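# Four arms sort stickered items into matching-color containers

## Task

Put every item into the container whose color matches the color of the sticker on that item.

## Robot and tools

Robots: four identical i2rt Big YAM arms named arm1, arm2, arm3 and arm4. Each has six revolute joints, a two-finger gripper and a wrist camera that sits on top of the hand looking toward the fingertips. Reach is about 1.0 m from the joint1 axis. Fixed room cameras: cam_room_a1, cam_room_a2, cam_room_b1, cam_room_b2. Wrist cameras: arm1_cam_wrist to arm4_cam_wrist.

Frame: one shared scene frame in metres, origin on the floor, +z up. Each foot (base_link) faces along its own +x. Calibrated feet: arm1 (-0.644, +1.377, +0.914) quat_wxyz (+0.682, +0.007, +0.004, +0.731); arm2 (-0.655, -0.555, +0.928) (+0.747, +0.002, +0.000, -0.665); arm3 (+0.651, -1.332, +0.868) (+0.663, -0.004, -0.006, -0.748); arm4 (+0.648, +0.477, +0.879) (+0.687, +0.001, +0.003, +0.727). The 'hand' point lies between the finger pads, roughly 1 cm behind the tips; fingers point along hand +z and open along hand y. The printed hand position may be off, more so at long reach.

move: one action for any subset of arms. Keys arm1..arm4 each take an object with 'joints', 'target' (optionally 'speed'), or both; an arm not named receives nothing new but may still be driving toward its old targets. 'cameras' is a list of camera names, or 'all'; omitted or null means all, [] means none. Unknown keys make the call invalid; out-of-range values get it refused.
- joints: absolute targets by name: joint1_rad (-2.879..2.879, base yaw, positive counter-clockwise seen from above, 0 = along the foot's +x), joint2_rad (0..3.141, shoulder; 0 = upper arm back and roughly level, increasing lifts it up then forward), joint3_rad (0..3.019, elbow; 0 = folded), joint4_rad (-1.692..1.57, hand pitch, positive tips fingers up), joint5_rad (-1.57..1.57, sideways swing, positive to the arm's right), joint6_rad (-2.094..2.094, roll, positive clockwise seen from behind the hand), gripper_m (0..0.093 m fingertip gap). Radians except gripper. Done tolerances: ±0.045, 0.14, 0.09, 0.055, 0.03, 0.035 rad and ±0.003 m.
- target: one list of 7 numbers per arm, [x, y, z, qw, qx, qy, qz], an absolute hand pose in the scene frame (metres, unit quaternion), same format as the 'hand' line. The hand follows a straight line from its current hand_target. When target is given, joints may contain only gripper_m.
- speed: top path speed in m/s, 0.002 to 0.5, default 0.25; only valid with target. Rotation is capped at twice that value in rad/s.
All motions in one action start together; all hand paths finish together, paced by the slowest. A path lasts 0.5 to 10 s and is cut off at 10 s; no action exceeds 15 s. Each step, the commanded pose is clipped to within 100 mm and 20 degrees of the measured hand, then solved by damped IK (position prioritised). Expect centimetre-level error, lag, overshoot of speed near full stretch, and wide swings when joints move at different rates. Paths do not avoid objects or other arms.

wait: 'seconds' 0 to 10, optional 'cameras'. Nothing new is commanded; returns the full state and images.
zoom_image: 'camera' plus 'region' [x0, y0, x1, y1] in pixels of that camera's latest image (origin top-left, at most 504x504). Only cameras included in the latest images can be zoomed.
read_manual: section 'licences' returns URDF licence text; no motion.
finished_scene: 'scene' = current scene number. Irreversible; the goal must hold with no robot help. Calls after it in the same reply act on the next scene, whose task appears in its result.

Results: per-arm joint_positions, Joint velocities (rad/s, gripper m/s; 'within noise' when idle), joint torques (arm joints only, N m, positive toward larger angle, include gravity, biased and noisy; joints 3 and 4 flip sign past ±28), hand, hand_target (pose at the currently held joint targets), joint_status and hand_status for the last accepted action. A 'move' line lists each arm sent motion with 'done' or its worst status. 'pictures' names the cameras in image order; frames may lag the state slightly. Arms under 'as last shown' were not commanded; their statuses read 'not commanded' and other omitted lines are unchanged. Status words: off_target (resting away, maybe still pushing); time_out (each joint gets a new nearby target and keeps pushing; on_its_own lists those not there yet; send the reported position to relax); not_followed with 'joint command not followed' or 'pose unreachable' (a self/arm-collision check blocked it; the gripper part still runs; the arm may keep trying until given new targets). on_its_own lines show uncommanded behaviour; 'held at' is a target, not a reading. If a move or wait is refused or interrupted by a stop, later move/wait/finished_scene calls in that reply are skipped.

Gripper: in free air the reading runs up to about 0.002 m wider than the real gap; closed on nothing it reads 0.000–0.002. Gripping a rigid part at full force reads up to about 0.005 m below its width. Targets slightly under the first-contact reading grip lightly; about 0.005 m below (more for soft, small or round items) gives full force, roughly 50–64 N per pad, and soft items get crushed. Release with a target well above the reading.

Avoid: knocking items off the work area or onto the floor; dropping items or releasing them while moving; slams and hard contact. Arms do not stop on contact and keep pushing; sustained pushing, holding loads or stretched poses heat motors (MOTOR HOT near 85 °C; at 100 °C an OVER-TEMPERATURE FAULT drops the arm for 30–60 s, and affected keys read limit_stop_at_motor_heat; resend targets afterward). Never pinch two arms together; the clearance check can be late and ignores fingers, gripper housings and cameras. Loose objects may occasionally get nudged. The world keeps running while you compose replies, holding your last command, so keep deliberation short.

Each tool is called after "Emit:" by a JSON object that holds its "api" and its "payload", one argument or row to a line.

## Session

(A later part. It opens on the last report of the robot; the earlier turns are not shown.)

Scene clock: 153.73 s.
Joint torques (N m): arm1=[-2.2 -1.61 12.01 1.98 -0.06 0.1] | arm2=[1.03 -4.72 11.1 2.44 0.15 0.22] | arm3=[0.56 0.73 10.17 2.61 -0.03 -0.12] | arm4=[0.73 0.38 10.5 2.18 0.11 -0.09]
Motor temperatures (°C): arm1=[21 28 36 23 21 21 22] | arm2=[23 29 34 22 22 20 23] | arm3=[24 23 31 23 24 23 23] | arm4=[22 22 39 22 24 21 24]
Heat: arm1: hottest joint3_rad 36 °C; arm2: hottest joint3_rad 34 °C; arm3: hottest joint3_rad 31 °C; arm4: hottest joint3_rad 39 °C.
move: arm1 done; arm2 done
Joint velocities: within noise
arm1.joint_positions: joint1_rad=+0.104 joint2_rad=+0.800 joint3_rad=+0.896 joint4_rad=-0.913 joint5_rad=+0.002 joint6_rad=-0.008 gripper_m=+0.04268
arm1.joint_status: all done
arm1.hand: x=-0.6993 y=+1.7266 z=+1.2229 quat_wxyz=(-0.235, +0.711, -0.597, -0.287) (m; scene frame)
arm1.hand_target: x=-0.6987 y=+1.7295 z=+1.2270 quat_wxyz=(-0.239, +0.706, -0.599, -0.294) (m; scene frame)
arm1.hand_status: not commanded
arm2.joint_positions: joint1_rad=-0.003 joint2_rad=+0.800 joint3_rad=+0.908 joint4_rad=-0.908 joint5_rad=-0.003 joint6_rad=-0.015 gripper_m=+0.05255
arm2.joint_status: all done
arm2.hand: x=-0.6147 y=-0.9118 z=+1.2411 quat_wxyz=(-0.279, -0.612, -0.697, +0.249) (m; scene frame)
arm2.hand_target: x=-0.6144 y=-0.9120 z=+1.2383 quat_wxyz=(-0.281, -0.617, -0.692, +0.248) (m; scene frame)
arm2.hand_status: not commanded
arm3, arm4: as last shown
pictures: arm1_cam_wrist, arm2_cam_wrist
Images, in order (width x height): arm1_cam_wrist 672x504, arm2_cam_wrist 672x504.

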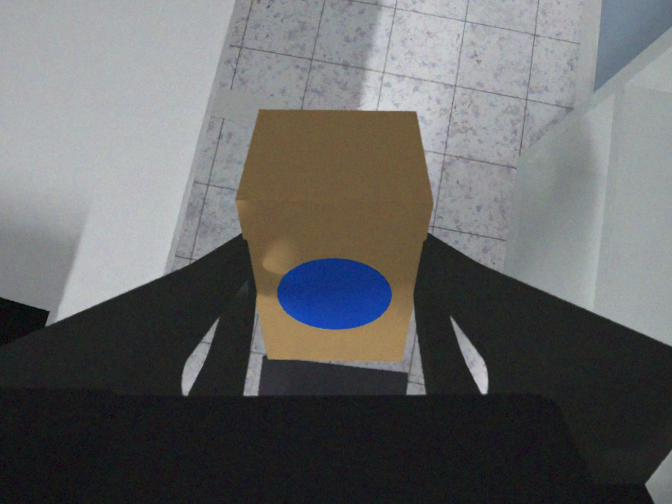

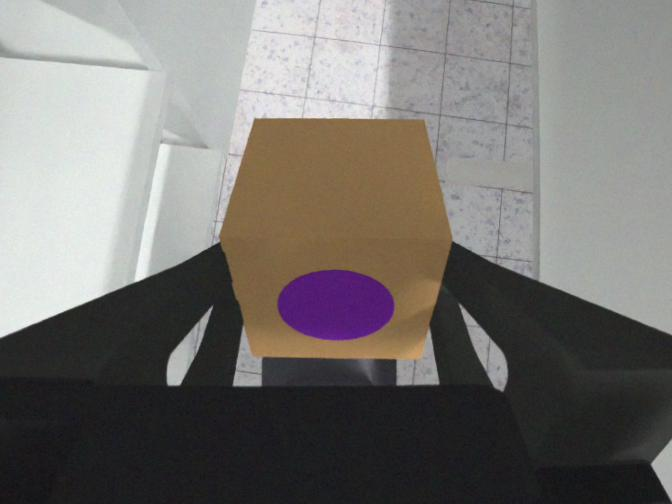

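Emit:
{"api": "move", "payload": {
  "arm1": {"joints": {"joint2_rad": 0.295, "joint3_rad": 0.39, "joint4_rad": -0.29}},
  "arm2": {"joints": {"joint1_rad": 0.925, "joint2_rad": 0.295, "joint3_rad": 0.39, "joint4_rad": -0.29}},
  "cameras": ["arm1_cam_wrist","arm2_cam_wrist"]
}}

Emit:
{"api": "move", "payload": {
  "arm1": {"joints": {"joint1_rad": -2.248}},
  "cameras": ["arm1_cam_wrist","arm2_cam_wrist"]
}}

Scene clock: 163.17 s.
Joint torques (N m): arm1=[-2.55 2.61 12.96 2.89 -0.04 0.11] | arm2=[1.03 -0.5 11.64 3.74 0.04 0.21] | arm3=[0.62 0.62 10.15 2.61 -0.02 -0.11] | arm4=[1.08 0.32 10.39 2.24 0.1 -0.09]
Motor temperatures (°C): arm1=[21 27 36 23 21 21 22] | arm2=[23 28 34 22 22 20 24] | arm3=[24 23 31 23 24 23 23] | arm4=[22 22 39 22 24 21 24]
Heat: arm1: hottest joint3_rad 36 °C; arm2: hottest joint3_rad 34 °C; arm3: hottest joint3_rad 31 °C; arm4: hottest joint3_rad 39 °C.
move: arm1 done; arm2 done
Joint velocities: within noise
arm1.joint_positions: joint1_rad=+0.104 joint2_rad=+0.302 joint3_rad=+0.381 joint4_rad=-0.316 joint5_rad=+0.002 joint6_rad=-0.008 gripper_m=+0.04268
arm1.joint_status: all done
arm1.hand: x=-0.6903 y=+1.6726 z=+1.1961 quat_wxyz=(-0.397, +0.599, -0.506, -0.477) (m; scene frame)
arm1.hand_target: x=-0.6893 y=+1.6731 z=+1.2098 quat_wxyz=(-0.406, +0.586, -0.501, -0.491) (m; scene frame)
arm1.hand_status: not commanded
arm2.joint_positions: joint1_rad=+0.922 joint2_rad=+0.306 joint3_rad=+0.396 joint4_rad=-0.318 joint5_rad=-0.001 joint6_rad=-0.014 gripper_m=+0.05256
arm2.joint_status: all done
arm2.hand: x=-0.3962 y=-0.7092 z=+1.2165 quat_wxyz=(-0.600, -0.201, -0.756, +0.166) (m; scene frame)
arm2.hand_target: x=-0.3962 y=-0.7084 z=+1.2222 quat_wxyz=(-0.613, -0.203, -0.745, +0.165) (m; scene frame)
arm2.hand_status: not commanded
arm3, arm4: as last shown
pictures: arm1_cam_wrist, arm2_cam_wrist
Images, in order (width x height): arm1_cam_wrist 672x504, arm2_cam_wrist 672x504.

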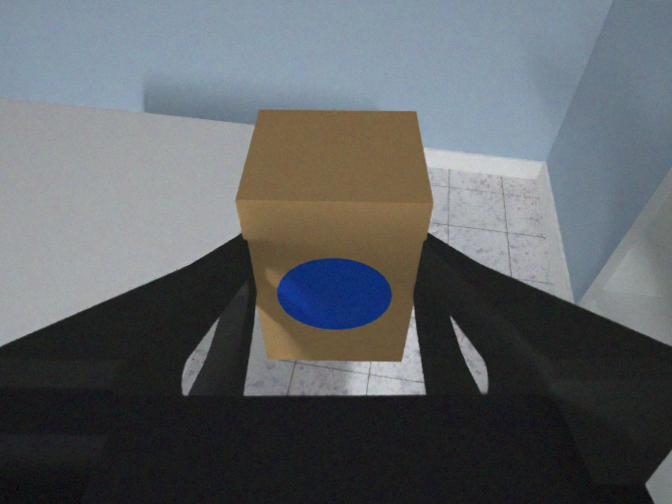

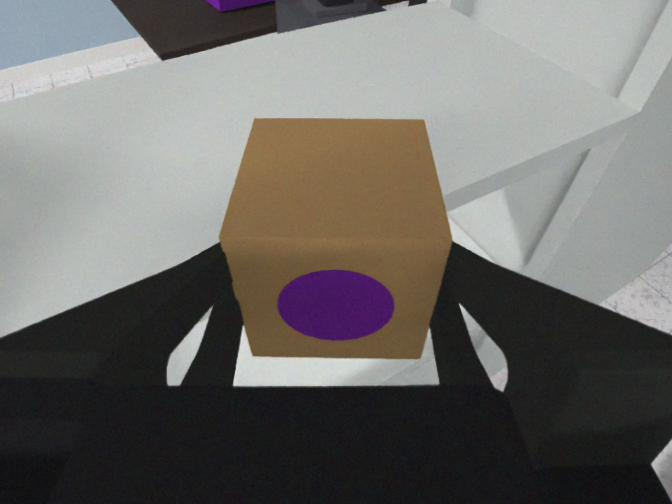

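Scene clock: 165.33 s.
Joint torques (N m): arm1=[-1.96 2.49 12.83 2.8 -0.02 0.11] | arm2=[1.03 -0.62 11.64 3.74 0.04 0.2] | arm3=[0.67 0.73 10.17 2.58 -0.03 -0.12] | arm4=[1.32 -0.15 10.44 2.21 0.1 -0.09]
Motor temperatures (°C): arm1=[21 27 36 23 21 21 22] | arm2=[23 28 34 22 22 20 24] | arm3=[24 23 31 23 24 23 23] | arm4=[22 22 40 22 24 21 24]
Heat: arm1: hottest joint3_rad 36 °C; arm2: hottest joint3_rad 34 °C; arm3: hottest joint3_rad 31 °C; arm4: hottest joint3_rad 40 °C.
move: arm1 done
Joint velocities: within noise
arm1.joint_positions: joint1_rad=-2.243 joint2_rad=+0.302 joint3_rad=+0.381 joint4_rad=-0.316 joint5_rad=+0.002 joint6_rad=-0.007 gripper_m=+0.04269
arm1.joint_status: all done
arm1.hand: x=-0.3924 y=+1.2055 z=+1.1902 quat_wxyz=(-0.584, -0.230, -0.756, +0.187) (m; scene frame)
arm1.hand_target: x=-0.3926 y=+1.2042 z=+1.2039 quat_wxyz=(-0.600, -0.231, -0.742, +0.191) (m; scene frame)
arm1.hand_status: not commanded
arm2, arm3, arm4: as last shown
arm2.hand: x=-0.3962 y=-0.7093 z=+1.2165 quat_wxyz=(-0.600, -0.201, -0.756, +0.166) (m; scene frame)
arm2.hand_target: x=-0.3961 y=-0.7084 z=+1.2222 quat_wxyz=(-0.613, -0.203, -0.745, +0.165) (m; scene frame)
pictures: arm1_cam_wrist, arm2_cam_wrist
Images, in order (width x height): arm1_cam_wrist 672x504, arm2_cam_wrist 672x504.

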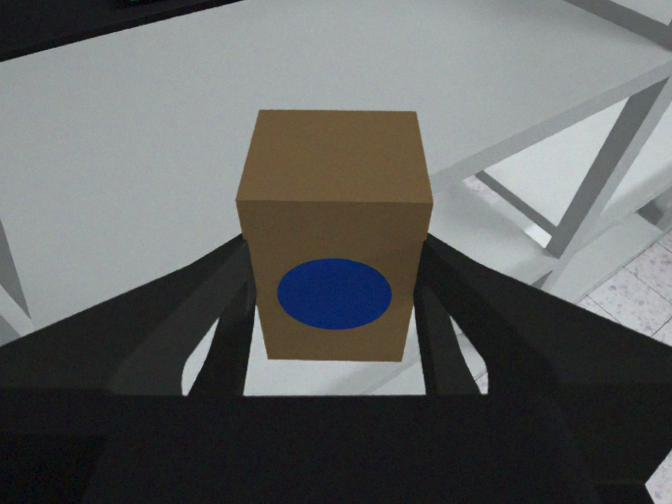

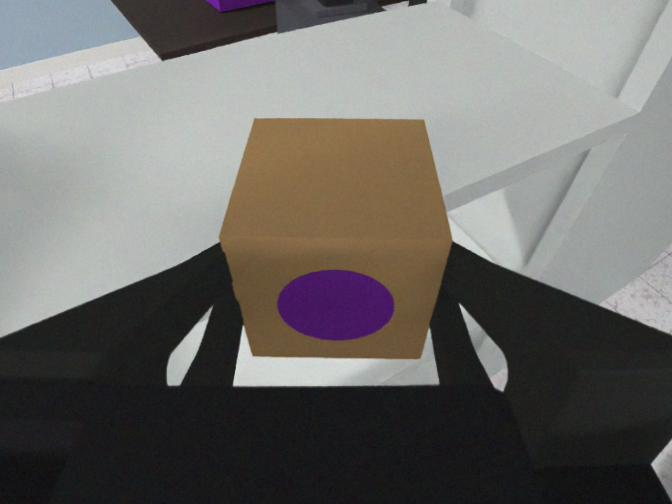

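Emit:
{"api": "move", "payload": {
  "arm1": {"target": [-0.015, 0.938, 1.098, 0.6385, 0.2222, 0.7091, -0.2001], "speed": 0.3},
  "arm2": {"target": [-0.015, -0.931, 1.075, 0.6331, 0.1979, 0.7283, -0.1720], "speed": 0.3},
  "cameras": ["arm1_cam_wrist","arm2_cam_wrist","cam_room_a1"]
}}

Scene clock: 175.07 s.
Joint torques (N m): arm1=[-2.55 -15.5 14.35 1.69 -0.05 0.12] | arm2=[1.2 -18.96 13.15 2.91 0.12 0.18] | arm3=[0.56 0.56 10.19 2.61 -0.03 -0.11] | arm4=[0.67 0.32 10.47 2.25 0.09 -0.07]
Motor temperatures (°C): arm1=[21 26 36 23 21 21 22] | arm2=[23 27 34 22 22 20 24] | arm3=[24 23 31 23 24 23 23] | arm4=[22 22 40 22 24 21 24]
Heat: arm1: hottest joint3_rad 36 °C; arm2: hottest joint3_rad 34 °C; arm3: hottest joint3_rad 31 °C; arm4: hottest joint3_rad 40 °C.
move: arm1 off_target; arm2 off_target
Joint velocities: within noise
arm1.joint_positions: joint1_rad=-2.243 joint2_rad=+1.939 joint3_rad=+1.197 joint4_rad=+0.596 joint5_rad=-0.005 joint6_rad=-0.002 gripper_m=+0.04269
arm1.joint_status: not commanded
arm1.hand: x=-0.0263 y=+0.9537 z=+1.0686 quat_wxyz=(-0.618, -0.222, -0.729, +0.194) (m; scene frame)
arm1.hand_target: x=-0.0171 y=+0.9393 z=+1.0985 quat_wxyz=(-0.639, -0.222, -0.709, +0.200) (m; scene frame)
arm1.hand_status: off_target (0.035 m and 3.3 deg from the pose sent, 0.472 m and 8.4 deg at the start)
arm2.joint_positions: joint1_rad=+0.922 joint2_rad=+1.950 joint3_rad=+1.116 joint4_rad=+0.649 joint5_rad=-0.001 joint6_rad=-0.014 gripper_m=+0.05256
arm2.joint_status: not commanded
arm2.hand: x=-0.0318 y=-0.9231 z=+1.0571 quat_wxyz=(-0.616, -0.198, -0.744, +0.171) (m; scene frame)
arm2.hand_target: x=-0.0165 y=-0.9302 z=+1.0754 quat_wxyz=(-0.633, -0.198, -0.728, +0.172) (m; scene frame)
arm2.hand_status: off_target (0.026 m and 2.7 deg from the pose sent, 0.463 m and 5.0 deg at the start)
arm3.joint_positions: joint1_rad=-1.983 joint2_rad=+0.308 joint3_rad=+0.398 joint4_rad=-0.318 joint5_rad=+0.001 joint6_rad=+0.006 gripper_m=+0.09401
arm3.joint_status: not commanded
arm3.hand: x=+0.3912 y=-1.1739 z=+1.1539 quat_wxyz=(+0.157, -0.756, +0.213, +0.599) (m; scene frame)
arm3.hand_target: x=+0.3929 y=-1.1715 z=+1.1615 quat_wxyz=(+0.165, -0.747, +0.212, +0.608) (m; scene frame)
arm3.hand_status: not commanded
arm4.joint_positions: joint1_rad=+0.902 joint2_rad=+0.312 joint3_rad=+0.388 joint4_rad=-0.320 joint5_rad=-0.001 joint6_rad=+0.013 gripper_m=+0.09400
arm4.joint_status: not commanded
arm4.hand: x=+0.4023 y=+0.6520 z=+1.1609 quat_wxyz=(-0.180, +0.749, -0.243, -0.590) (m; scene frame)
arm4.hand_target: x=+0.4027 y=+0.6514 z=+1.1763 quat_wxyz=(-0.188, +0.737, -0.234, -0.605) (m; scene frame)
arm4.hand_status: not commanded
pictures: arm1_cam_wrist, arm2_cam_wrist, cam_room_a1
Images, in order (width x height): arm1_cam_wrist 672x504, arm2_cam_wrist 672x504, cam_room_a1 672x504.

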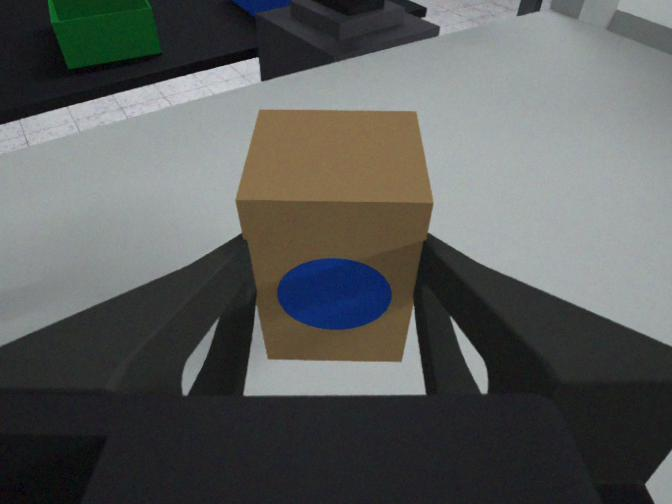

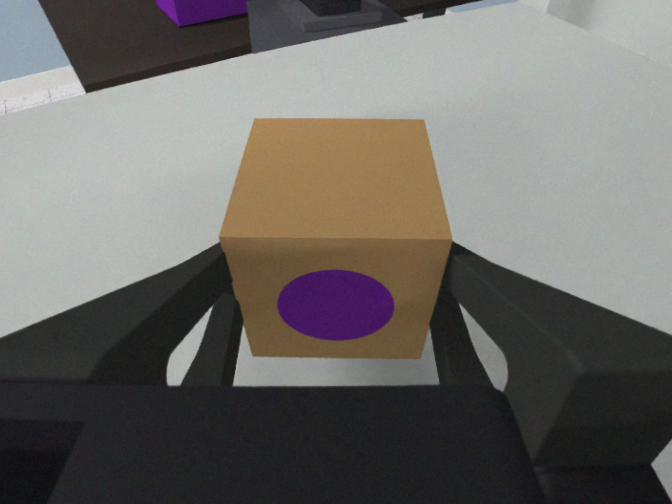

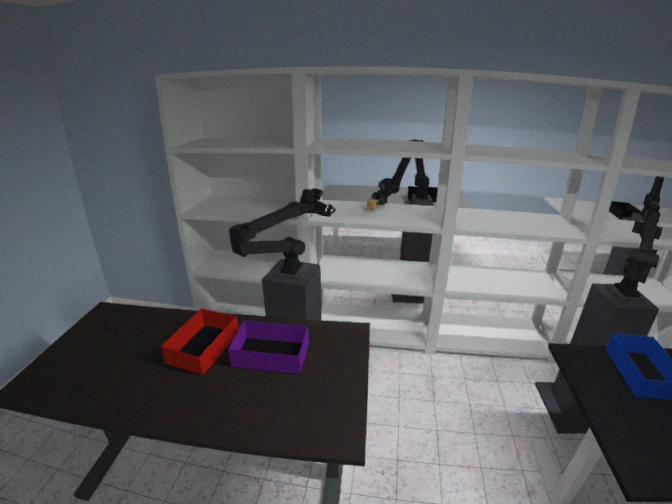

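Emit:
{"api": "move", "payload": {
  "arm1": {"target": [-0.015, 0.938, 1.066, 0.6385, 0.2222, 0.7091, -0.2001], "speed": 0.1},
  "arm2": {"target": [-0.015, -0.931, 1.055, 0.6331, 0.1979, 0.7283, -0.1720], "speed": 0.1},
  "cameras": []
}}

Emit:
{"api": "move", "payload": {
  "arm1": {"target": [-0.015, 0.938, 1.054, 0.6385, 0.2222, 0.7091, -0.2001], "speed": 0.06},
  "arm2": {"target": [-0.015, -0.931, 1.043, 0.6331, 0.1979, 0.7283, -0.1720], "speed": 0.06},
  "cameras": ["cam_room_a1","cam_room_a2"]
}}

Emit:
{"api": "zoom_image", "payload": {
  "camera": "cam_room_a1",
  "region": [340, 170, 440, 245]
}}

Emit:
{"api": "zoom_image", "payload": {
  "camera": "cam_room_a2",
  "region": [250, 170, 350, 245]
}}

Scene clock: 183.07 s.
Joint torques (N m): arm1=[-2.55 -15.74 12.89 2.84 0.02 0.1] | arm2=[1.03 -18.43 12.51 3.74 0.11 0.17] | arm3=[0.73 0.5 10.14 2.62 -0.03 -0.12] | arm4=[0.97 -0.03 10.58 2.14 0.1 -0.08]
Motor temperatures (°C): arm1=[21 26 36 23 21 21 22] | arm2=[23 27 34 23 22 20 24] | arm3=[24 23 31 23 24 23 23] | arm4=[22 22 40 22 24 21 24]
Heat: arm1: hottest joint3_rad 36 °C; arm2: hottest joint3_rad 34 °C; arm3: hottest joint3_rad 31 °C; arm4: hottest joint3_rad 40 °C.
move: arm1 off_target; arm2 off_target
Joint velocities: within noise
arm1.joint_positions: joint1_rad=-2.243 joint2_rad=+1.994 joint3_rad=+1.197 joint4_rad=+0.639 joint5_rad=-0.005 joint6_rad=-0.002 gripper_m=+0.04269
arm1.joint_status: not commanded
arm1.hand: x=-0.0246 y=+0.9522 z=+1.0392 quat_wxyz=(-0.614, -0.223, -0.732, +0.193) (m; scene frame)
arm1.hand_target: x=-0.0166 y=+0.9390 z=+1.0662 quat_wxyz=(-0.638, -0.222, -0.709, +0.200) (m; scene frame)
arm1.hand_status: off_target (0.032 m and 3.9 deg from the pose sent, 0.020 m and 3.3 deg at the start)
arm2.joint_positions: joint1_rad=+0.922 joint2_rad=+1.982 joint3_rad=+1.116 joint4_rad=+0.672 joint5_rad=-0.001 joint6_rad=-0.014 gripper_m=+0.05256
arm2.joint_status: not commanded
arm2.hand: x=-0.0311 y=-0.9235 z=+1.0401 quat_wxyz=(-0.612, -0.199, -0.746, +0.170) (m; scene frame)
arm2.hand_target: x=-0.0164 y=-0.9303 z=+1.0553 quat_wxyz=(-0.633, -0.198, -0.728, +0.172) (m; scene frame)
arm2.hand_status: off_target (0.023 m and 3.2 deg from the pose sent, 0.019 m and 2.7 deg at the start)
arm3, arm4: as last shown
pictures: none
No camera images: "cameras" was empty.

Scene clock: 184.03 s.
Joint torques (N m): arm1=[-2.73 -15.21 12.68 2.69 0.02 0.09] | arm2=[1.03 -18.2 12.22 3.66 0.1 0.18] | arm3=[0.62 0.56 10.13 2.62 -0.03 -0.11] | arm4=[1.03 -0.15 10.44 2.19 0.12 -0.08]
Motor temperatures (°C): arm1=[21 26 36 23 21 21 22] | arm2=[23 27 34 23 22 20 24] | arm3=[24 23 31 23 24 23 23] | arm4=[22 22 40 22 24 21 24]
Heat: arm1: hottest joint3_rad 36 °C; arm2: hottest joint3_rad 34 °C; arm3: hottest joint3_rad 31 °C; arm4: hottest joint3_rad 40 °C.
move: arm1 off_target; arm2 off_target
Joint velocities: within noise
arm1.joint_positions: joint1_rad=-2.243 joint2_rad=+2.005 joint3_rad=+1.197 joint4_rad=+0.668 joint5_rad=-0.005 joint6_rad=-0.002 gripper_m=+0.04269
arm1.joint_status: not commanded
arm1.hand: x=-0.0237 y=+0.9516 z=+1.0377 quat_wxyz=(-0.620, -0.222, -0.727, +0.194) (m; scene frame)
arm1.hand_target: x=-0.0162 y=+0.9387 z=+1.0543 quat_wxyz=(-0.638, -0.222, -0.709, +0.200) (m; scene frame)
arm1.hand_status: off_target (0.023 m and 3.0 deg from the pose sent, 0.023 m and 3.9 deg at the start)
arm2.joint_positions: joint1_rad=+0.922 joint2_rad=+2.002 joint3_rad=+1.116 joint4_rad=+0.700 joint5_rad=-0.001 joint6_rad=-0.014 gripper_m=+0.05256
arm2.joint_status: not commanded
arm2.hand: x=-0.0303 y=-0.9239 z=+1.0332 quat_wxyz=(-0.615, -0.198, -0.744, +0.170) (m; scene frame)
arm2.hand_target: x=-0.0162 y=-0.9304 z=+1.0434 quat_wxyz=(-0.633, -0.198, -0.728, +0.172) (m; scene frame)
arm2.hand_status: off_target (0.020 m and 2.7 deg from the pose sent, 0.018 m and 3.2 deg at the start)
arm3, arm4: as last shown
pictures: cam_room_a1, cam_room_a2
Images, in order (width x height): cam_room_a1 672x504, cam_room_a2 672x504.

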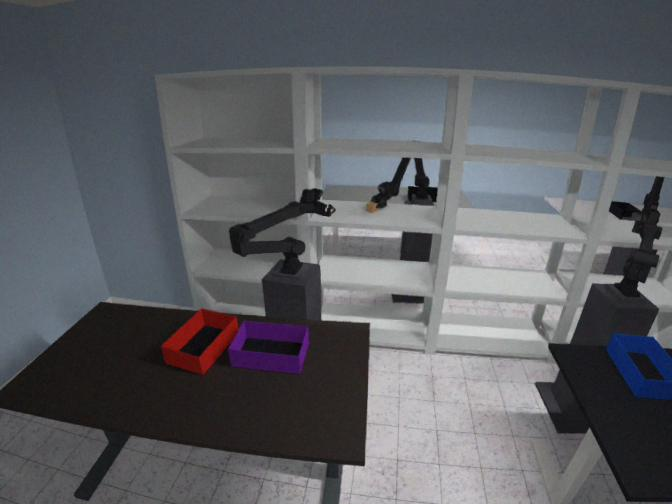

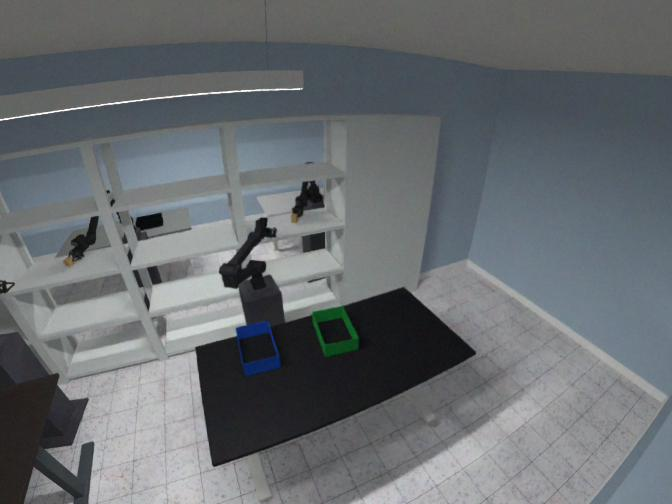

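Scaled by 5.040.

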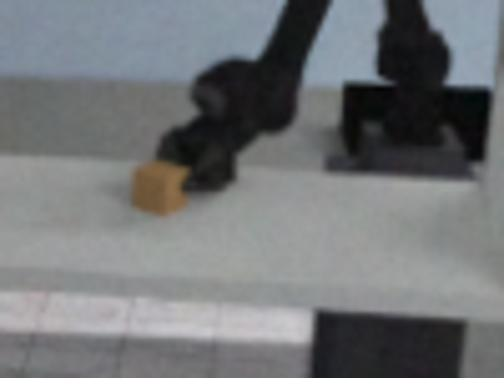

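Scaled by 5.040.

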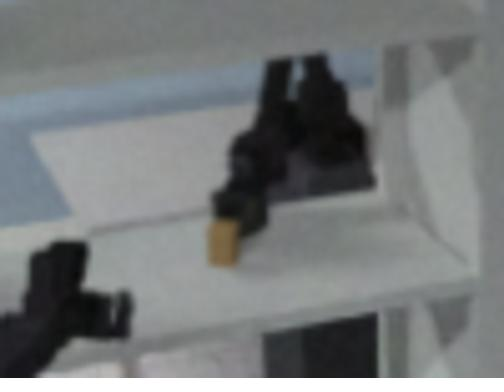

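Emit:
{"api": "move", "payload": {
  "arm1": {"target": [-0.015, 0.938, 1.048, 0.6385, 0.2222, 0.7091, -0.2001], "speed": 0.06},
  "arm2": {"target": [-0.015, -0.931, 1.031, 0.6331, 0.1979, 0.7283, -0.1720], "speed": 0.06},
  "cameras": []
}}

Emit:
{"api": "move", "payload": {
  "arm2": {"target": [-0.015, -0.931, 1.020, 0.6331, 0.1979, 0.7283, -0.1720], "speed": 0.06},
  "cameras": ["arm2_cam_wrist"]
}}

Scene clock: 188.60 s.
Joint torques (N m): arm1=[-2.14 -14.33 12.42 2.59 0 0.12] | arm2=[1.08 -17.2 12.08 3.34 0.11 0.17] | arm3=[0.67 0.56 10.17 2.59 -0.03 -0.12] | arm4=[1.14 0.73 10.5 2.19 0.08 -0.08]
Motor temperatures (°C): arm1=[21 26 36 23 21 21 22] | arm2=[23 27 35 23 22 20 24] | arm3=[24 23 31 23 24 23 23] | arm4=[22 22 40 22 24 21 24]
Heat: arm1: hottest joint3_rad 36 °C; arm2: hottest joint3_rad 35 °C; arm3: hottest joint3_rad 31 °C; arm4: hottest joint3_rad 40 °C.
move: arm1 off_target; arm2 off_target
Joint velocities: within noise
arm1.joint_positions: joint1_rad=-2.243 joint2_rad=+2.011 joint3_rad=+1.197 joint4_rad=+0.682 joint5_rad=-0.005 joint6_rad=-0.001 gripper_m=+0.04269
arm1.joint_status: not commanded
arm1.hand: x=-0.0233 y=+0.9513 z=+1.0374 quat_wxyz=(-0.624, -0.221, -0.724, +0.195) (m; scene frame)
arm1.hand_target: x=-0.0160 y=+0.9386 z=+1.0482 quat_wxyz=(-0.638, -0.222, -0.709, +0.200) (m; scene frame)
arm1.hand_status: off_target (0.019 m and 2.5 deg from the pose sent, 0.019 m and 3.0 deg at the start)
arm2.joint_positions: joint1_rad=+0.922 joint2_rad=+2.016 joint3_rad=+1.116 joint4_rad=+0.734 joint5_rad=-0.001 joint6_rad=-0.014 gripper_m=+0.05256
arm2.joint_status: not commanded
arm2.hand: x=-0.0294 y=-0.9244 z=+1.0315 quat_wxyz=(-0.623, -0.196, -0.737, +0.172) (m; scene frame)
arm2.hand_target: x=-0.0160 y=-0.9305 z=+1.0311 quat_wxyz=(-0.633, -0.198, -0.728, +0.172) (m; scene frame)
arm2.hand_status: off_target (0.016 m and 1.6 deg from the pose sent, 0.017 m and 2.7 deg at the start)
arm3, arm4: as last shown
pictures: none
No camera images: "cameras" was empty.

Scene clock: 189.57 s.
Joint torques (N m): arm1=[-2.78 -15.09 12.37 2.58 -0.03 0.11] | arm2=[1.08 -16.79 11.52 3.06 0.11 0.16] | arm3=[0.62 0.67 10.14 2.62 -0.03 -0.12] | arm4=[0.79 0.67 10.47 2.14 0.12 -0.08]
Motor temperatures (°C): arm1=[21 26 36 23 21 21 22] | arm2=[23 27 35 23 22 20 24] | arm3=[24 23 31 23 24 23 23] | arm4=[22 22 40 22 24 21 24]
Heat: arm1: hottest joint3_rad 36 °C; arm2: hottest joint3_rad 35 °C; arm3: hottest joint3_rad 31 °C; arm4: hottest joint3_rad 40 °C.
move: arm2 off_target
Joint velocities: within noise
arm1, arm3, arm4: as last shown
arm2.joint_positions: joint1_rad=+0.922 joint2_rad=+2.030 joint3_rad=+1.121 joint4_rad=+0.764 joint5_rad=-0.001 joint6_rad=-0.013 gripper_m=+0.05256
arm2.joint_status: not commanded
arm2.hand: x=-0.0273 y=-0.9257 z=+1.0310 quat_wxyz=(-0.630, -0.195, -0.731, +0.174) (m; scene frame)
arm2.hand_target: x=-0.0161 y=-0.9304 z=+1.0199 quat_wxyz=(-0.633, -0.198, -0.728, +0.172) (m; scene frame)
arm2.hand_status: off_target (0.017 m and 0.6 deg from the pose sent, 0.020 m and 1.6 deg at the start)
pictures: arm2_cam_wrist
Images, in order (width x height): arm2_cam_wrist 672x504.

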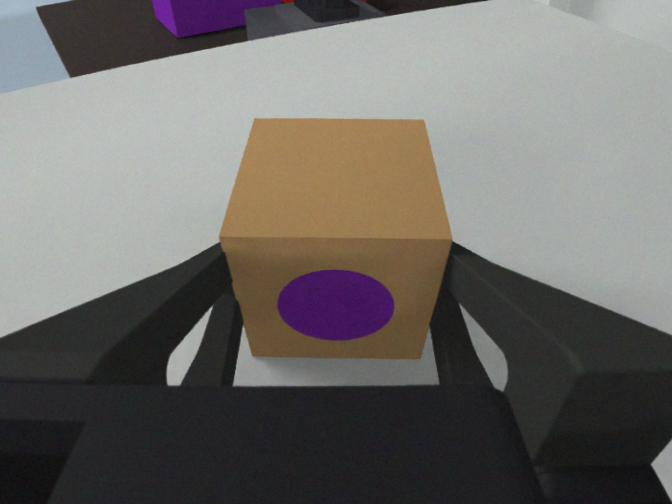

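Emit:
{"api": "move", "payload": {
  "arm1": {"target": [-0.015, 0.938, 1.055, 0.6385, 0.2222, 0.7091, -0.2001], "joints": {"gripper_m": 0.075}, "speed": 0.06},
  "arm2": {"target": [-0.015, -0.931, 1.033, 0.6331, 0.1979, 0.7283, -0.1720], "joints": {"gripper_m": 0.085}, "speed": 0.06},
  "cameras": ["arm1_cam_wrist","arm2_cam_wrist"]
}}

Scene clock: 193.20 s.
Joint torques (N m): arm1=[-2.02 -16.15 12.74 2.04 0.02 0.11] | arm2=[1.08 -19.37 11.63 1.91 0.12 0.16] | arm3=[0.5 0.56 10.13 2.63 -0.03 -0.11] | arm4=[1.38 0.26 10.41 2.24 0.11 -0.08]
Motor temperatures (°C): arm1=[21 26 36 23 21 21 22] | arm2=[23 27 34 23 22 20 24] | arm3=[24 23 31 23 24 23 23] | arm4=[22 22 40 22 24 21 24]
Heat: arm1: hottest joint3_rad 36 °C; arm2: hottest joint3_rad 34 °C; arm3: hottest joint3_rad 31 °C; arm4: hottest joint3_rad 40 °C.
move: arm1 off_target; arm2 off_target
Joint velocities: within noise
arm1.joint_positions: joint1_rad=-2.243 joint2_rad=+2.011 joint3_rad=+1.197 joint4_rad=+0.682 joint5_rad=-0.005 joint6_rad=-0.001 gripper_m=+0.07496
arm1.joint_status: all done
arm1.hand: x=-0.0233 y=+0.9513 z=+1.0374 quat_wxyz=(-0.624, -0.221, -0.724, +0.195) (m; scene frame)
arm1.hand_target: x=-0.0161 y=+0.9387 z=+1.0553 quat_wxyz=(-0.639, -0.222, -0.709, +0.200) (m; scene frame)
arm1.hand_status: off_target (0.024 m and 2.5 deg from the pose sent, 0.024 m and 2.5 deg at the start)
arm2.joint_positions: joint1_rad=+0.922 joint2_rad=+2.035 joint3_rad=+1.121 joint4_rad=+0.764 joint5_rad=-0.001 joint6_rad=-0.013 gripper_m=+0.08494
arm2.joint_status: all done
arm2.hand: x=-0.0274 y=-0.9256 z=+1.0275 quat_wxyz=(-0.629, -0.195, -0.732, +0.174) (m; scene frame)
arm2.hand_target: x=-0.0157 y=-0.9307 z=+1.0331 quat_wxyz=(-0.633, -0.198, -0.728, +0.172) (m; scene frame)
arm2.hand_status: off_target (0.015 m and 0.8 deg from the pose sent, 0.014 m and 0.6 deg at the start)
arm3, arm4: as last shown
pictures: arm1_cam_wrist, arm2_cam_wrist
Images, in order (width x height): arm1_cam_wrist 672x504, arm2_cam_wrist 672x504.

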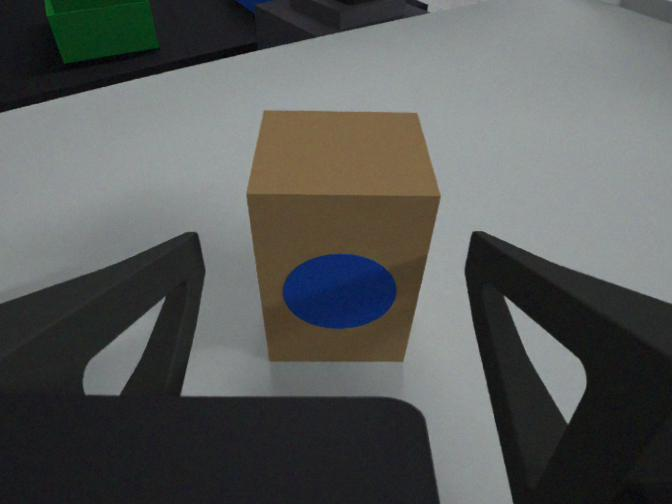

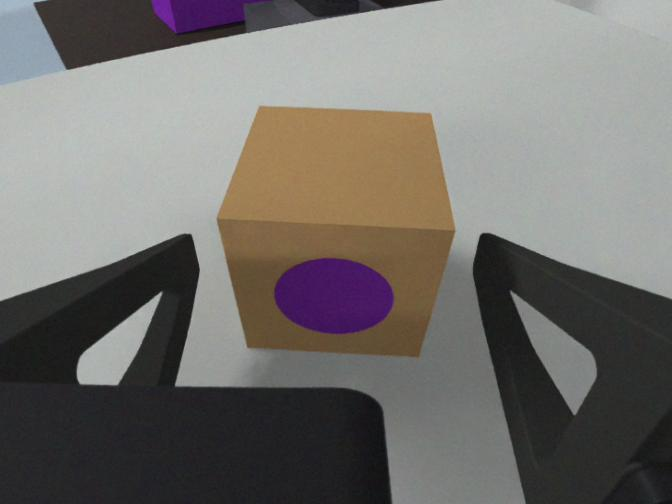

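Emit:
{"api": "move", "payload": {
  "arm1": {"target": [-0.14, 1.031, 1.09, 0.6385, 0.2222, 0.7091, -0.2001], "speed": 0.25},
  "arm2": {"target": [-0.14, -0.859, 1.06, 0.6331, 0.1979, 0.7283, -0.1720], "speed": 0.25},
  "cameras": ["arm3_cam_wrist","arm4_cam_wrist"]
}}

Scene clock: 198.27 s.
Joint torques (N m): arm1=[-1.32 -10.93 8.39 2.54 0.14 0.11] | arm2=[0.79 -15.62 6.82 3.43 0.02 0.15] | arm3=[0.67 0.67 10.14 2.59 -0.02 -0.11] | arm4=[1.08 0.26 10.55 2.26 0.11 -0.08]
Motor temperatures (°C): arm1=[21 26 36 23 21 21 22] | arm2=[23 27 34 22 22 20 24] | arm3=[24 23 31 23 24 23 23] | arm4=[22 22 40 22 24 21 24]
Heat: arm1: hottest joint3_rad 36 °C; arm2: hottest joint3_rad 34 °C; arm3: hottest joint3_rad 31 °C; arm4: hottest joint3_rad 40 °C.
move: arm1 done; arm2 done
Joint velocities: within noise
arm1.joint_positions: joint1_rad=-2.243 joint2_rad=+1.659 joint3_rad=+0.769 joint4_rad=+0.774 joint5_rad=+0.002 joint6_rad=-0.001 gripper_m=+0.07496
arm1.joint_status: not commanded
arm1.hand: x=-0.1412 y=+1.0314 z=+1.0815 quat_wxyz=(-0.629, -0.222, -0.718, +0.199) (m; scene frame)
arm1.hand_target: x=-0.1401 y=+1.0310 z=+1.0900 quat_wxyz=(-0.638, -0.222, -0.709, +0.200) (m; scene frame)
arm1.hand_status: done (0.009 m and 1.6 deg from the pose sent, 0.151 m and 2.5 deg at the start)
arm2.joint_positions: joint1_rad=+0.922 joint2_rad=+1.748 joint3_rad=+0.732 joint4_rad=+0.859 joint5_rad=-0.001 joint6_rad=-0.013 gripper_m=+0.08494
arm2.joint_status: not commanded
arm2.hand: x=-0.1386 y=-0.8602 z=+1.0563 quat_wxyz=(-0.626, -0.196, -0.735, +0.173) (m; scene frame)
arm2.hand_target: x=-0.1401 y=-0.8591 z=+1.0600 quat_wxyz=(-0.633, -0.198, -0.728, +0.172) (m; scene frame)
arm2.hand_status: done (0.004 m and 1.1 deg from the pose sent, 0.135 m and 0.8 deg at the start)
arm3, arm4: as last shown
pictures: arm3_cam_wrist, arm4_cam_wrist
Images, in order (width x height): arm3_cam_wrist 672x504, arm4_cam_wrist 672x504.

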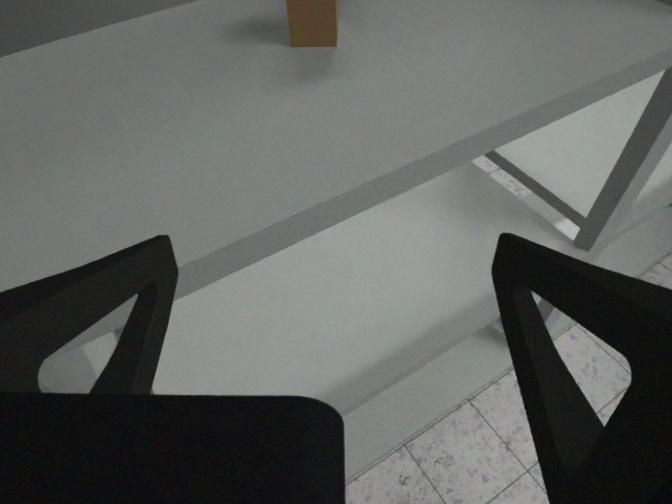

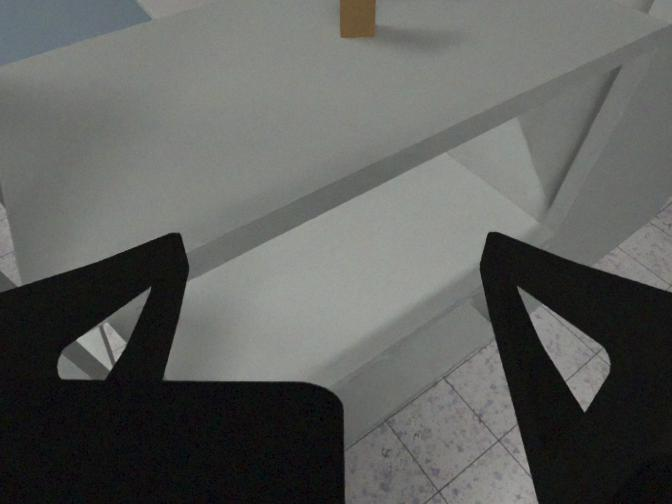

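Emit:
{"api": "move", "payload": {
  "arm1": {"target": [-0.36, 1.185, 1.17, 0.6005, 0.2324, 0.7415, -0.1882], "speed": 0.4},
  "arm2": {"target": [-0.38, -0.716, 1.17, 0.6131, 0.2030, 0.7450, -0.1650], "speed": 0.4},
  "arm3": {"target": [0.101, -1.029, 1.08, 0.1691, -0.7390, 0.2015, 0.6202], "speed": 0.3},
  "arm4": {"target": [0.086, 0.894, 1.085, 0.1933, -0.7305, 0.2303, 0.6130], "speed": 0.3},
  "cameras": ["arm3_cam_wrist","arm4_cam_wrist"]
}}

Scene clock: 212.00 s.
Joint torques (N m): arm1=[-0.79 2.37 12.49 1.42 0.08 0.11] | arm2=[1.61 0.15 11.66 2 0.16 0.19] | arm3=[2.49 -14.21 11.21 2.61 0.1 -0.14] | arm4=[0.21 -16.32 10.55 1.85 -0.08 -0.06]
Motor temperatures (°C): arm1=[21 26 35 23 21 21 22] | arm2=[23 27 33 23 22 20 23] | arm3=[24 23 31 23 24 23 23] | arm4=[22 22 40 22 24 21 24]
Heat: arm1: hottest joint3_rad 35 °C; arm2: hottest joint3_rad 33 °C; arm3: hottest joint3_rad 31 °C; arm4: hottest joint3_rad 40 °C.
move: arm1 done; arm2 done; arm3 off_target; arm4 off_target
Joint velocities: within noise
arm1.joint_positions: joint1_rad=-2.243 joint2_rad=+0.486 joint3_rad=+0.329 joint4_rad=-0.023 joint5_rad=+0.011 joint6_rad=+0.001 gripper_m=+0.07496
arm1.joint_status: not commanded
arm1.hand: x=-0.3627 y=+1.1830 z=+1.1728 quat_wxyz=(-0.605, -0.231, -0.737, +0.195) (m; scene frame)
arm1.hand_target: x=-0.3601 y=+1.1850 z=+1.1701 quat_wxyz=(-0.601, -0.232, -0.741, +0.188) (m; scene frame)
arm1.hand_status: done (0.004 m and 1.1 deg from the pose sent, 0.282 m and 4.5 deg at the start)
arm2.joint_positions: joint1_rad=+0.925 joint2_rad=+0.390 joint3_rad=+0.270 joint4_rad=-0.049 joint5_rad=+0.007 joint6_rad=-0.011 gripper_m=+0.08494
arm2.joint_status: not commanded
arm2.hand: x=-0.3809 y=-0.7185 z=+1.1782 quat_wxyz=(-0.621, -0.199, -0.738, +0.173) (m; scene frame)
arm2.hand_target: x=-0.3801 y=-0.7160 z=+1.1700 quat_wxyz=(-0.613, -0.203, -0.745, +0.165) (m; scene frame)
arm2.hand_status: done (0.009 m and 1.6 deg from the pose sent, 0.303 m and 2.3 deg at the start)
arm3.joint_positions: joint1_rad=-1.949 joint2_rad=+1.578 joint3_rad=+0.822 joint4_rad=+0.530 joint5_rad=+0.047 joint6_rad=+0.005 gripper_m=+0.09401
arm3.joint_status: not commanded
arm3.hand: x=+0.1193 y=-1.0294 z=+1.0541 quat_wxyz=(+0.165, -0.755, +0.213, +0.597) (m; scene frame)
arm3.hand_target: x=+0.1026 y=-1.0298 z=+1.0802 quat_wxyz=(+0.169, -0.739, +0.202, +0.620) (m; scene frame)
arm3.hand_status: off_target (0.032 m and 3.5 deg from the pose sent, 0.333 m and 3.7 deg at the start)
arm4.joint_positions: joint1_rad=+0.878 joint2_rad=+1.751 joint3_rad=+1.036 joint4_rad=+0.497 joint5_rad=-0.027 joint6_rad=+0.003 gripper_m=+0.09400
arm4.joint_status: not commanded
arm4.hand: x=+0.0952 y=+0.8817 z=+1.0677 quat_wxyz=(-0.183, +0.742, -0.238, -0.600) (m; scene frame)
arm4.hand_target: x=+0.0870 y=+0.8932 z=+1.0851 quat_wxyz=(-0.193, +0.731, -0.230, -0.613) (m; scene frame)
arm4.hand_status: off_target (0.023 m and 2.5 deg from the pose sent, 0.405 m and 4.0 deg at the start)
pictures: arm3_cam_wrist, arm4_cam_wrist
Images, in order (width x height): arm3_cam_wrist 672x504, arm4_cam_wrist 672x504.

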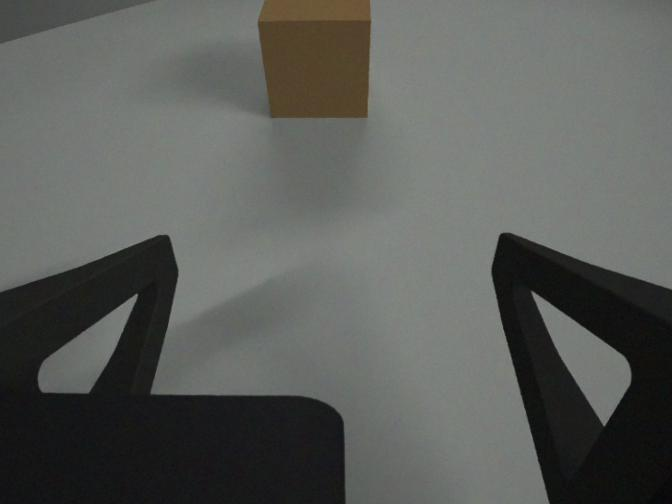

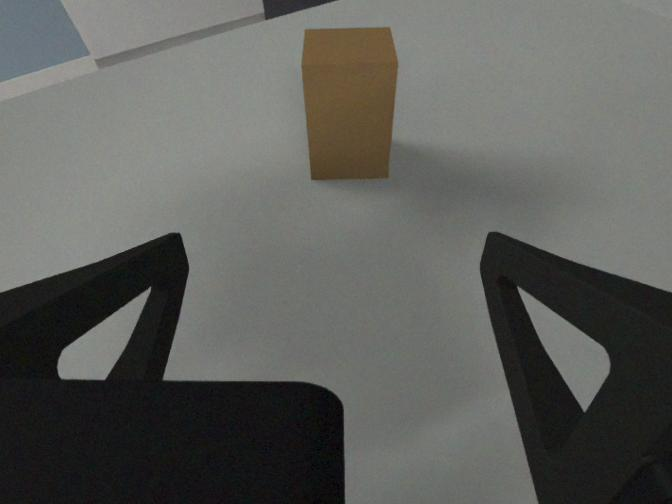

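Emit:
{"api": "move", "payload": {
  "arm3": {"target": [0.034, -0.999, 1.042, 0.1771, -0.7166, 0.1967, 0.6452], "speed": 0.2},
  "arm4": {"target": [0.032, 0.938, 1.037, 0.1918, -0.7217, 0.2207, 0.6274], "speed": 0.2},
  "cameras": ["arm3_cam_wrist","arm4_cam_wrist"]
}}

Scene clock: 228.00 s.
Joint torques (N m): arm1=[-0.21 1.85 12.33 1.4 0.12 0.13] | arm2=[1.49 0.09 11.71 1.96 0.15 0.2] | arm3=[2.49 -16.26 10.37 2.4 -0.09 -0.03] | arm4=[0.32 -19.25 10.51 1.96 -0.07 0.01]
Motor temperatures (°C): arm1=[21 25 36 23 21 21 22] | arm2=[23 26 34 22 22 20 23] | arm3=[24 24 30 23 24 23 23] | arm4=[22 22 38 22 24 21 24]
Heat: arm1: hottest joint3_rad 36 °C; arm2: hottest joint3_rad 34 °C; arm3: hottest joint3_rad 30 °C; arm4: hottest joint3_rad 38 °C.
move: arm3 off_target; arm4 off_target
Joint velocities: within noise
arm1, arm2: as last shown
arm1.hand: x=-0.3627 y=+1.1830 z=+1.1727 quat_wxyz=(-0.604, -0.231, -0.737, +0.195) (m; scene frame)
arm1.hand_target: x=-0.3601 y=+1.1850 z=+1.1700 quat_wxyz=(-0.601, -0.232, -0.742, +0.188) (m; scene frame)
arm2.hand: x=-0.3809 y=-0.7185 z=+1.1781 quat_wxyz=(-0.621, -0.199, -0.738, +0.173) (m; scene frame)
arm3.joint_positions: joint1_rad=-1.939 joint2_rad=+1.821 joint3_rad=+1.001 joint4_rad=+0.689 joint5_rad=+0.063 joint6_rad=-0.008 gripper_m=+0.09400
arm3.joint_status: not commanded
arm3.hand: x=+0.0509 y=-0.9974 z=+1.0309 quat_wxyz=(+0.180, -0.727, +0.204, +0.631) (m; scene frame)
arm3.hand_target: x=+0.0349 y=-0.9997 z=+1.0421 quat_wxyz=(+0.177, -0.717, +0.197, +0.645) (m; scene frame)
arm3.hand_status: off_target (0.020 m and 2.2 deg from the pose sent, 0.091 m and 7.4 deg at the start)
arm4.joint_positions: joint1_rad=+0.869 joint2_rad=+1.977 joint3_rad=+1.221 joint4_rad=+0.576 joint5_rad=-0.055 joint6_rad=-0.009 gripper_m=+0.09400
arm4.joint_status: not commanded
arm4.hand: x=+0.0411 y=+0.9240 z=+1.0260 quat_wxyz=(-0.184, +0.733, -0.225, -0.615) (m; scene frame)
arm4.hand_target: x=+0.0331 y=+0.9373 z=+1.0373 quat_wxyz=(-0.192, +0.722, -0.221, -0.627) (m; scene frame)
arm4.hand_status: off_target (0.020 m and 2.2 deg from the pose sent, 0.090 m and 4.5 deg at the start)
pictures: arm3_cam_wrist, arm4_cam_wrist
Images, in order (width x height): arm3_cam_wrist 672x504, arm4_cam_wrist 672x504.

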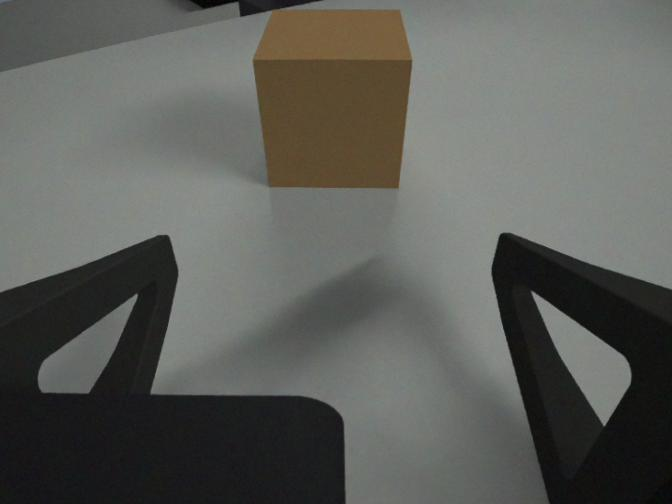

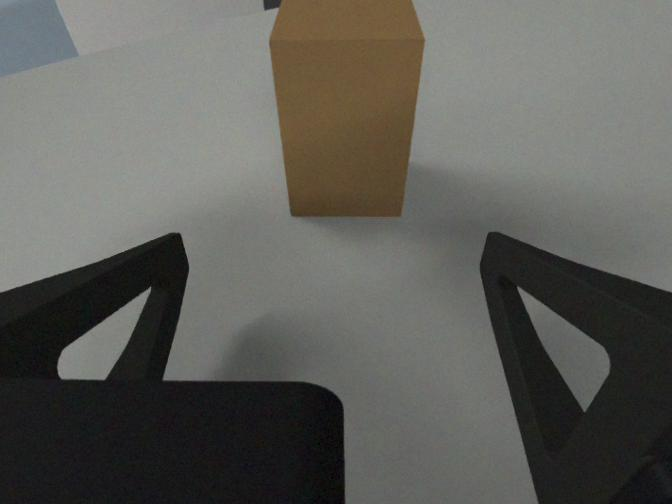

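Emit:
{"api": "move", "payload": {
  "arm3": {"target": [-0.029, -0.960, 1.038, 0.1771, -0.7166, 0.1967, 0.6452], "speed": 0.15},
  "arm4": {"target": [-0.0165, 0.975, 1.035, 0.1918, -0.7217, 0.2207, 0.6274], "speed": 0.15},
  "cameras": ["arm3_cam_wrist","arm4_cam_wrist"]
}}

Scene clock: 239.83 s.
Joint torques (N m): arm1=[-0.26 3.6 12.49 1.11 0.11 0.08] | arm2=[1.49 0.26 11.7 2 0.15 0.19] | arm3=[1.61 -19.25 11.22 1.31 -0.14 -0.05] | arm4=[0.73 -21.25 11.22 1.07 -0.02 0.01]
Motor temperatures (°C): arm1=[21 25 37 23 21 21 22] | arm2=[23 26 35 22 22 20 23] | arm3=[24 24 30 23 24 23 23] | arm4=[22 24 37 22 24 21 24]
Heat: arm1: hottest joint3_rad 37 °C; arm2: hottest joint3_rad 35 °C; arm3: hottest joint3_rad 30 °C; arm4: hottest joint3_rad 37 °C.
move: arm3 off_target; arm4 off_target
Joint velocities: within noise
arm1, arm2: as last shown
arm3.joint_positions: joint1_rad=-1.939 joint2_rad=+1.968 joint3_rad=+1.240 joint4_rad=+0.623 joint5_rad=+0.055 joint6_rad=-0.008 gripper_m=+0.09400
arm3.joint_status: not commanded
arm3.hand: x=-0.0162 y=-0.9634 z=+1.0351 quat_wxyz=(+0.179, -0.719, +0.199, +0.642) (m; scene frame)
arm3.hand_target: x=-0.0284 y=-0.9605 z=+1.0380 quat_wxyz=(+0.177, -0.717, +0.197, +0.645) (m; scene frame)
arm3.hand_status: off_target (0.014 m and 0.6 deg from the pose sent, 0.089 m and 2.2 deg at the start)
arm4.joint_positions: joint1_rad=+0.868 joint2_rad=+2.099 joint3_rad=+1.441 joint4_rad=+0.506 joint5_rad=-0.055 joint6_rad=-0.009 gripper_m=+0.09400
arm4.joint_status: not commanded
arm4.hand: x=-0.0085 y=+0.9625 z=+1.0331 quat_wxyz=(-0.188, +0.725, -0.222, -0.625) (m; scene frame)
arm4.hand_target: x=-0.0157 y=+0.9743 z=+1.0353 quat_wxyz=(-0.192, +0.722, -0.221, -0.628) (m; scene frame)
arm4.hand_status: off_target (0.015 m and 0.6 deg from the pose sent, 0.077 m and 2.2 deg at the start)
pictures: arm3_cam_wrist, arm4_cam_wrist
Images, in order (width x height): arm3_cam_wrist 672x504, arm4_cam_wrist 672x504.

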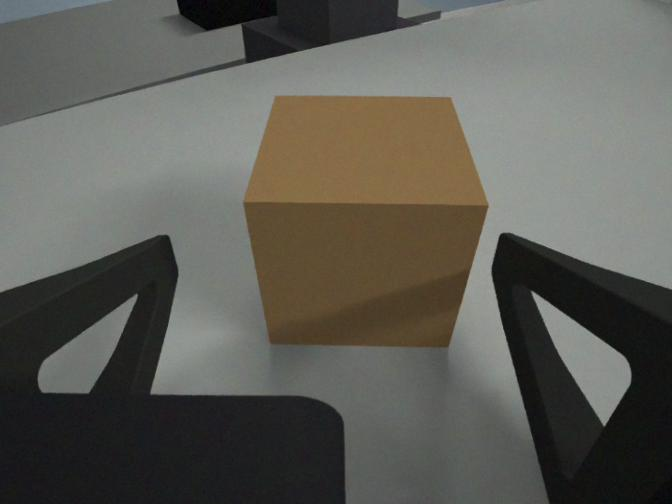

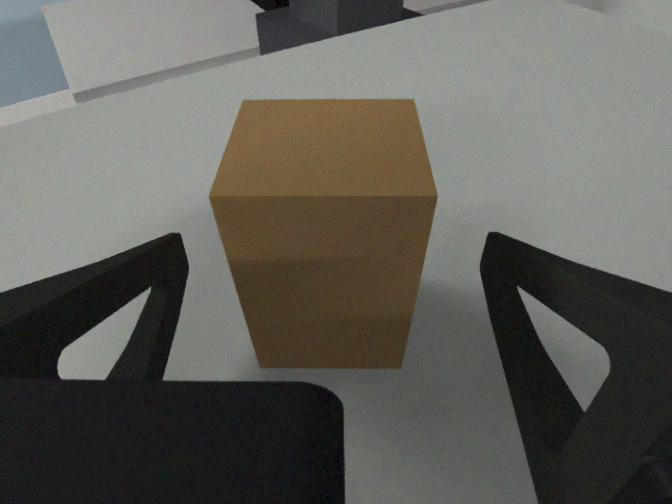

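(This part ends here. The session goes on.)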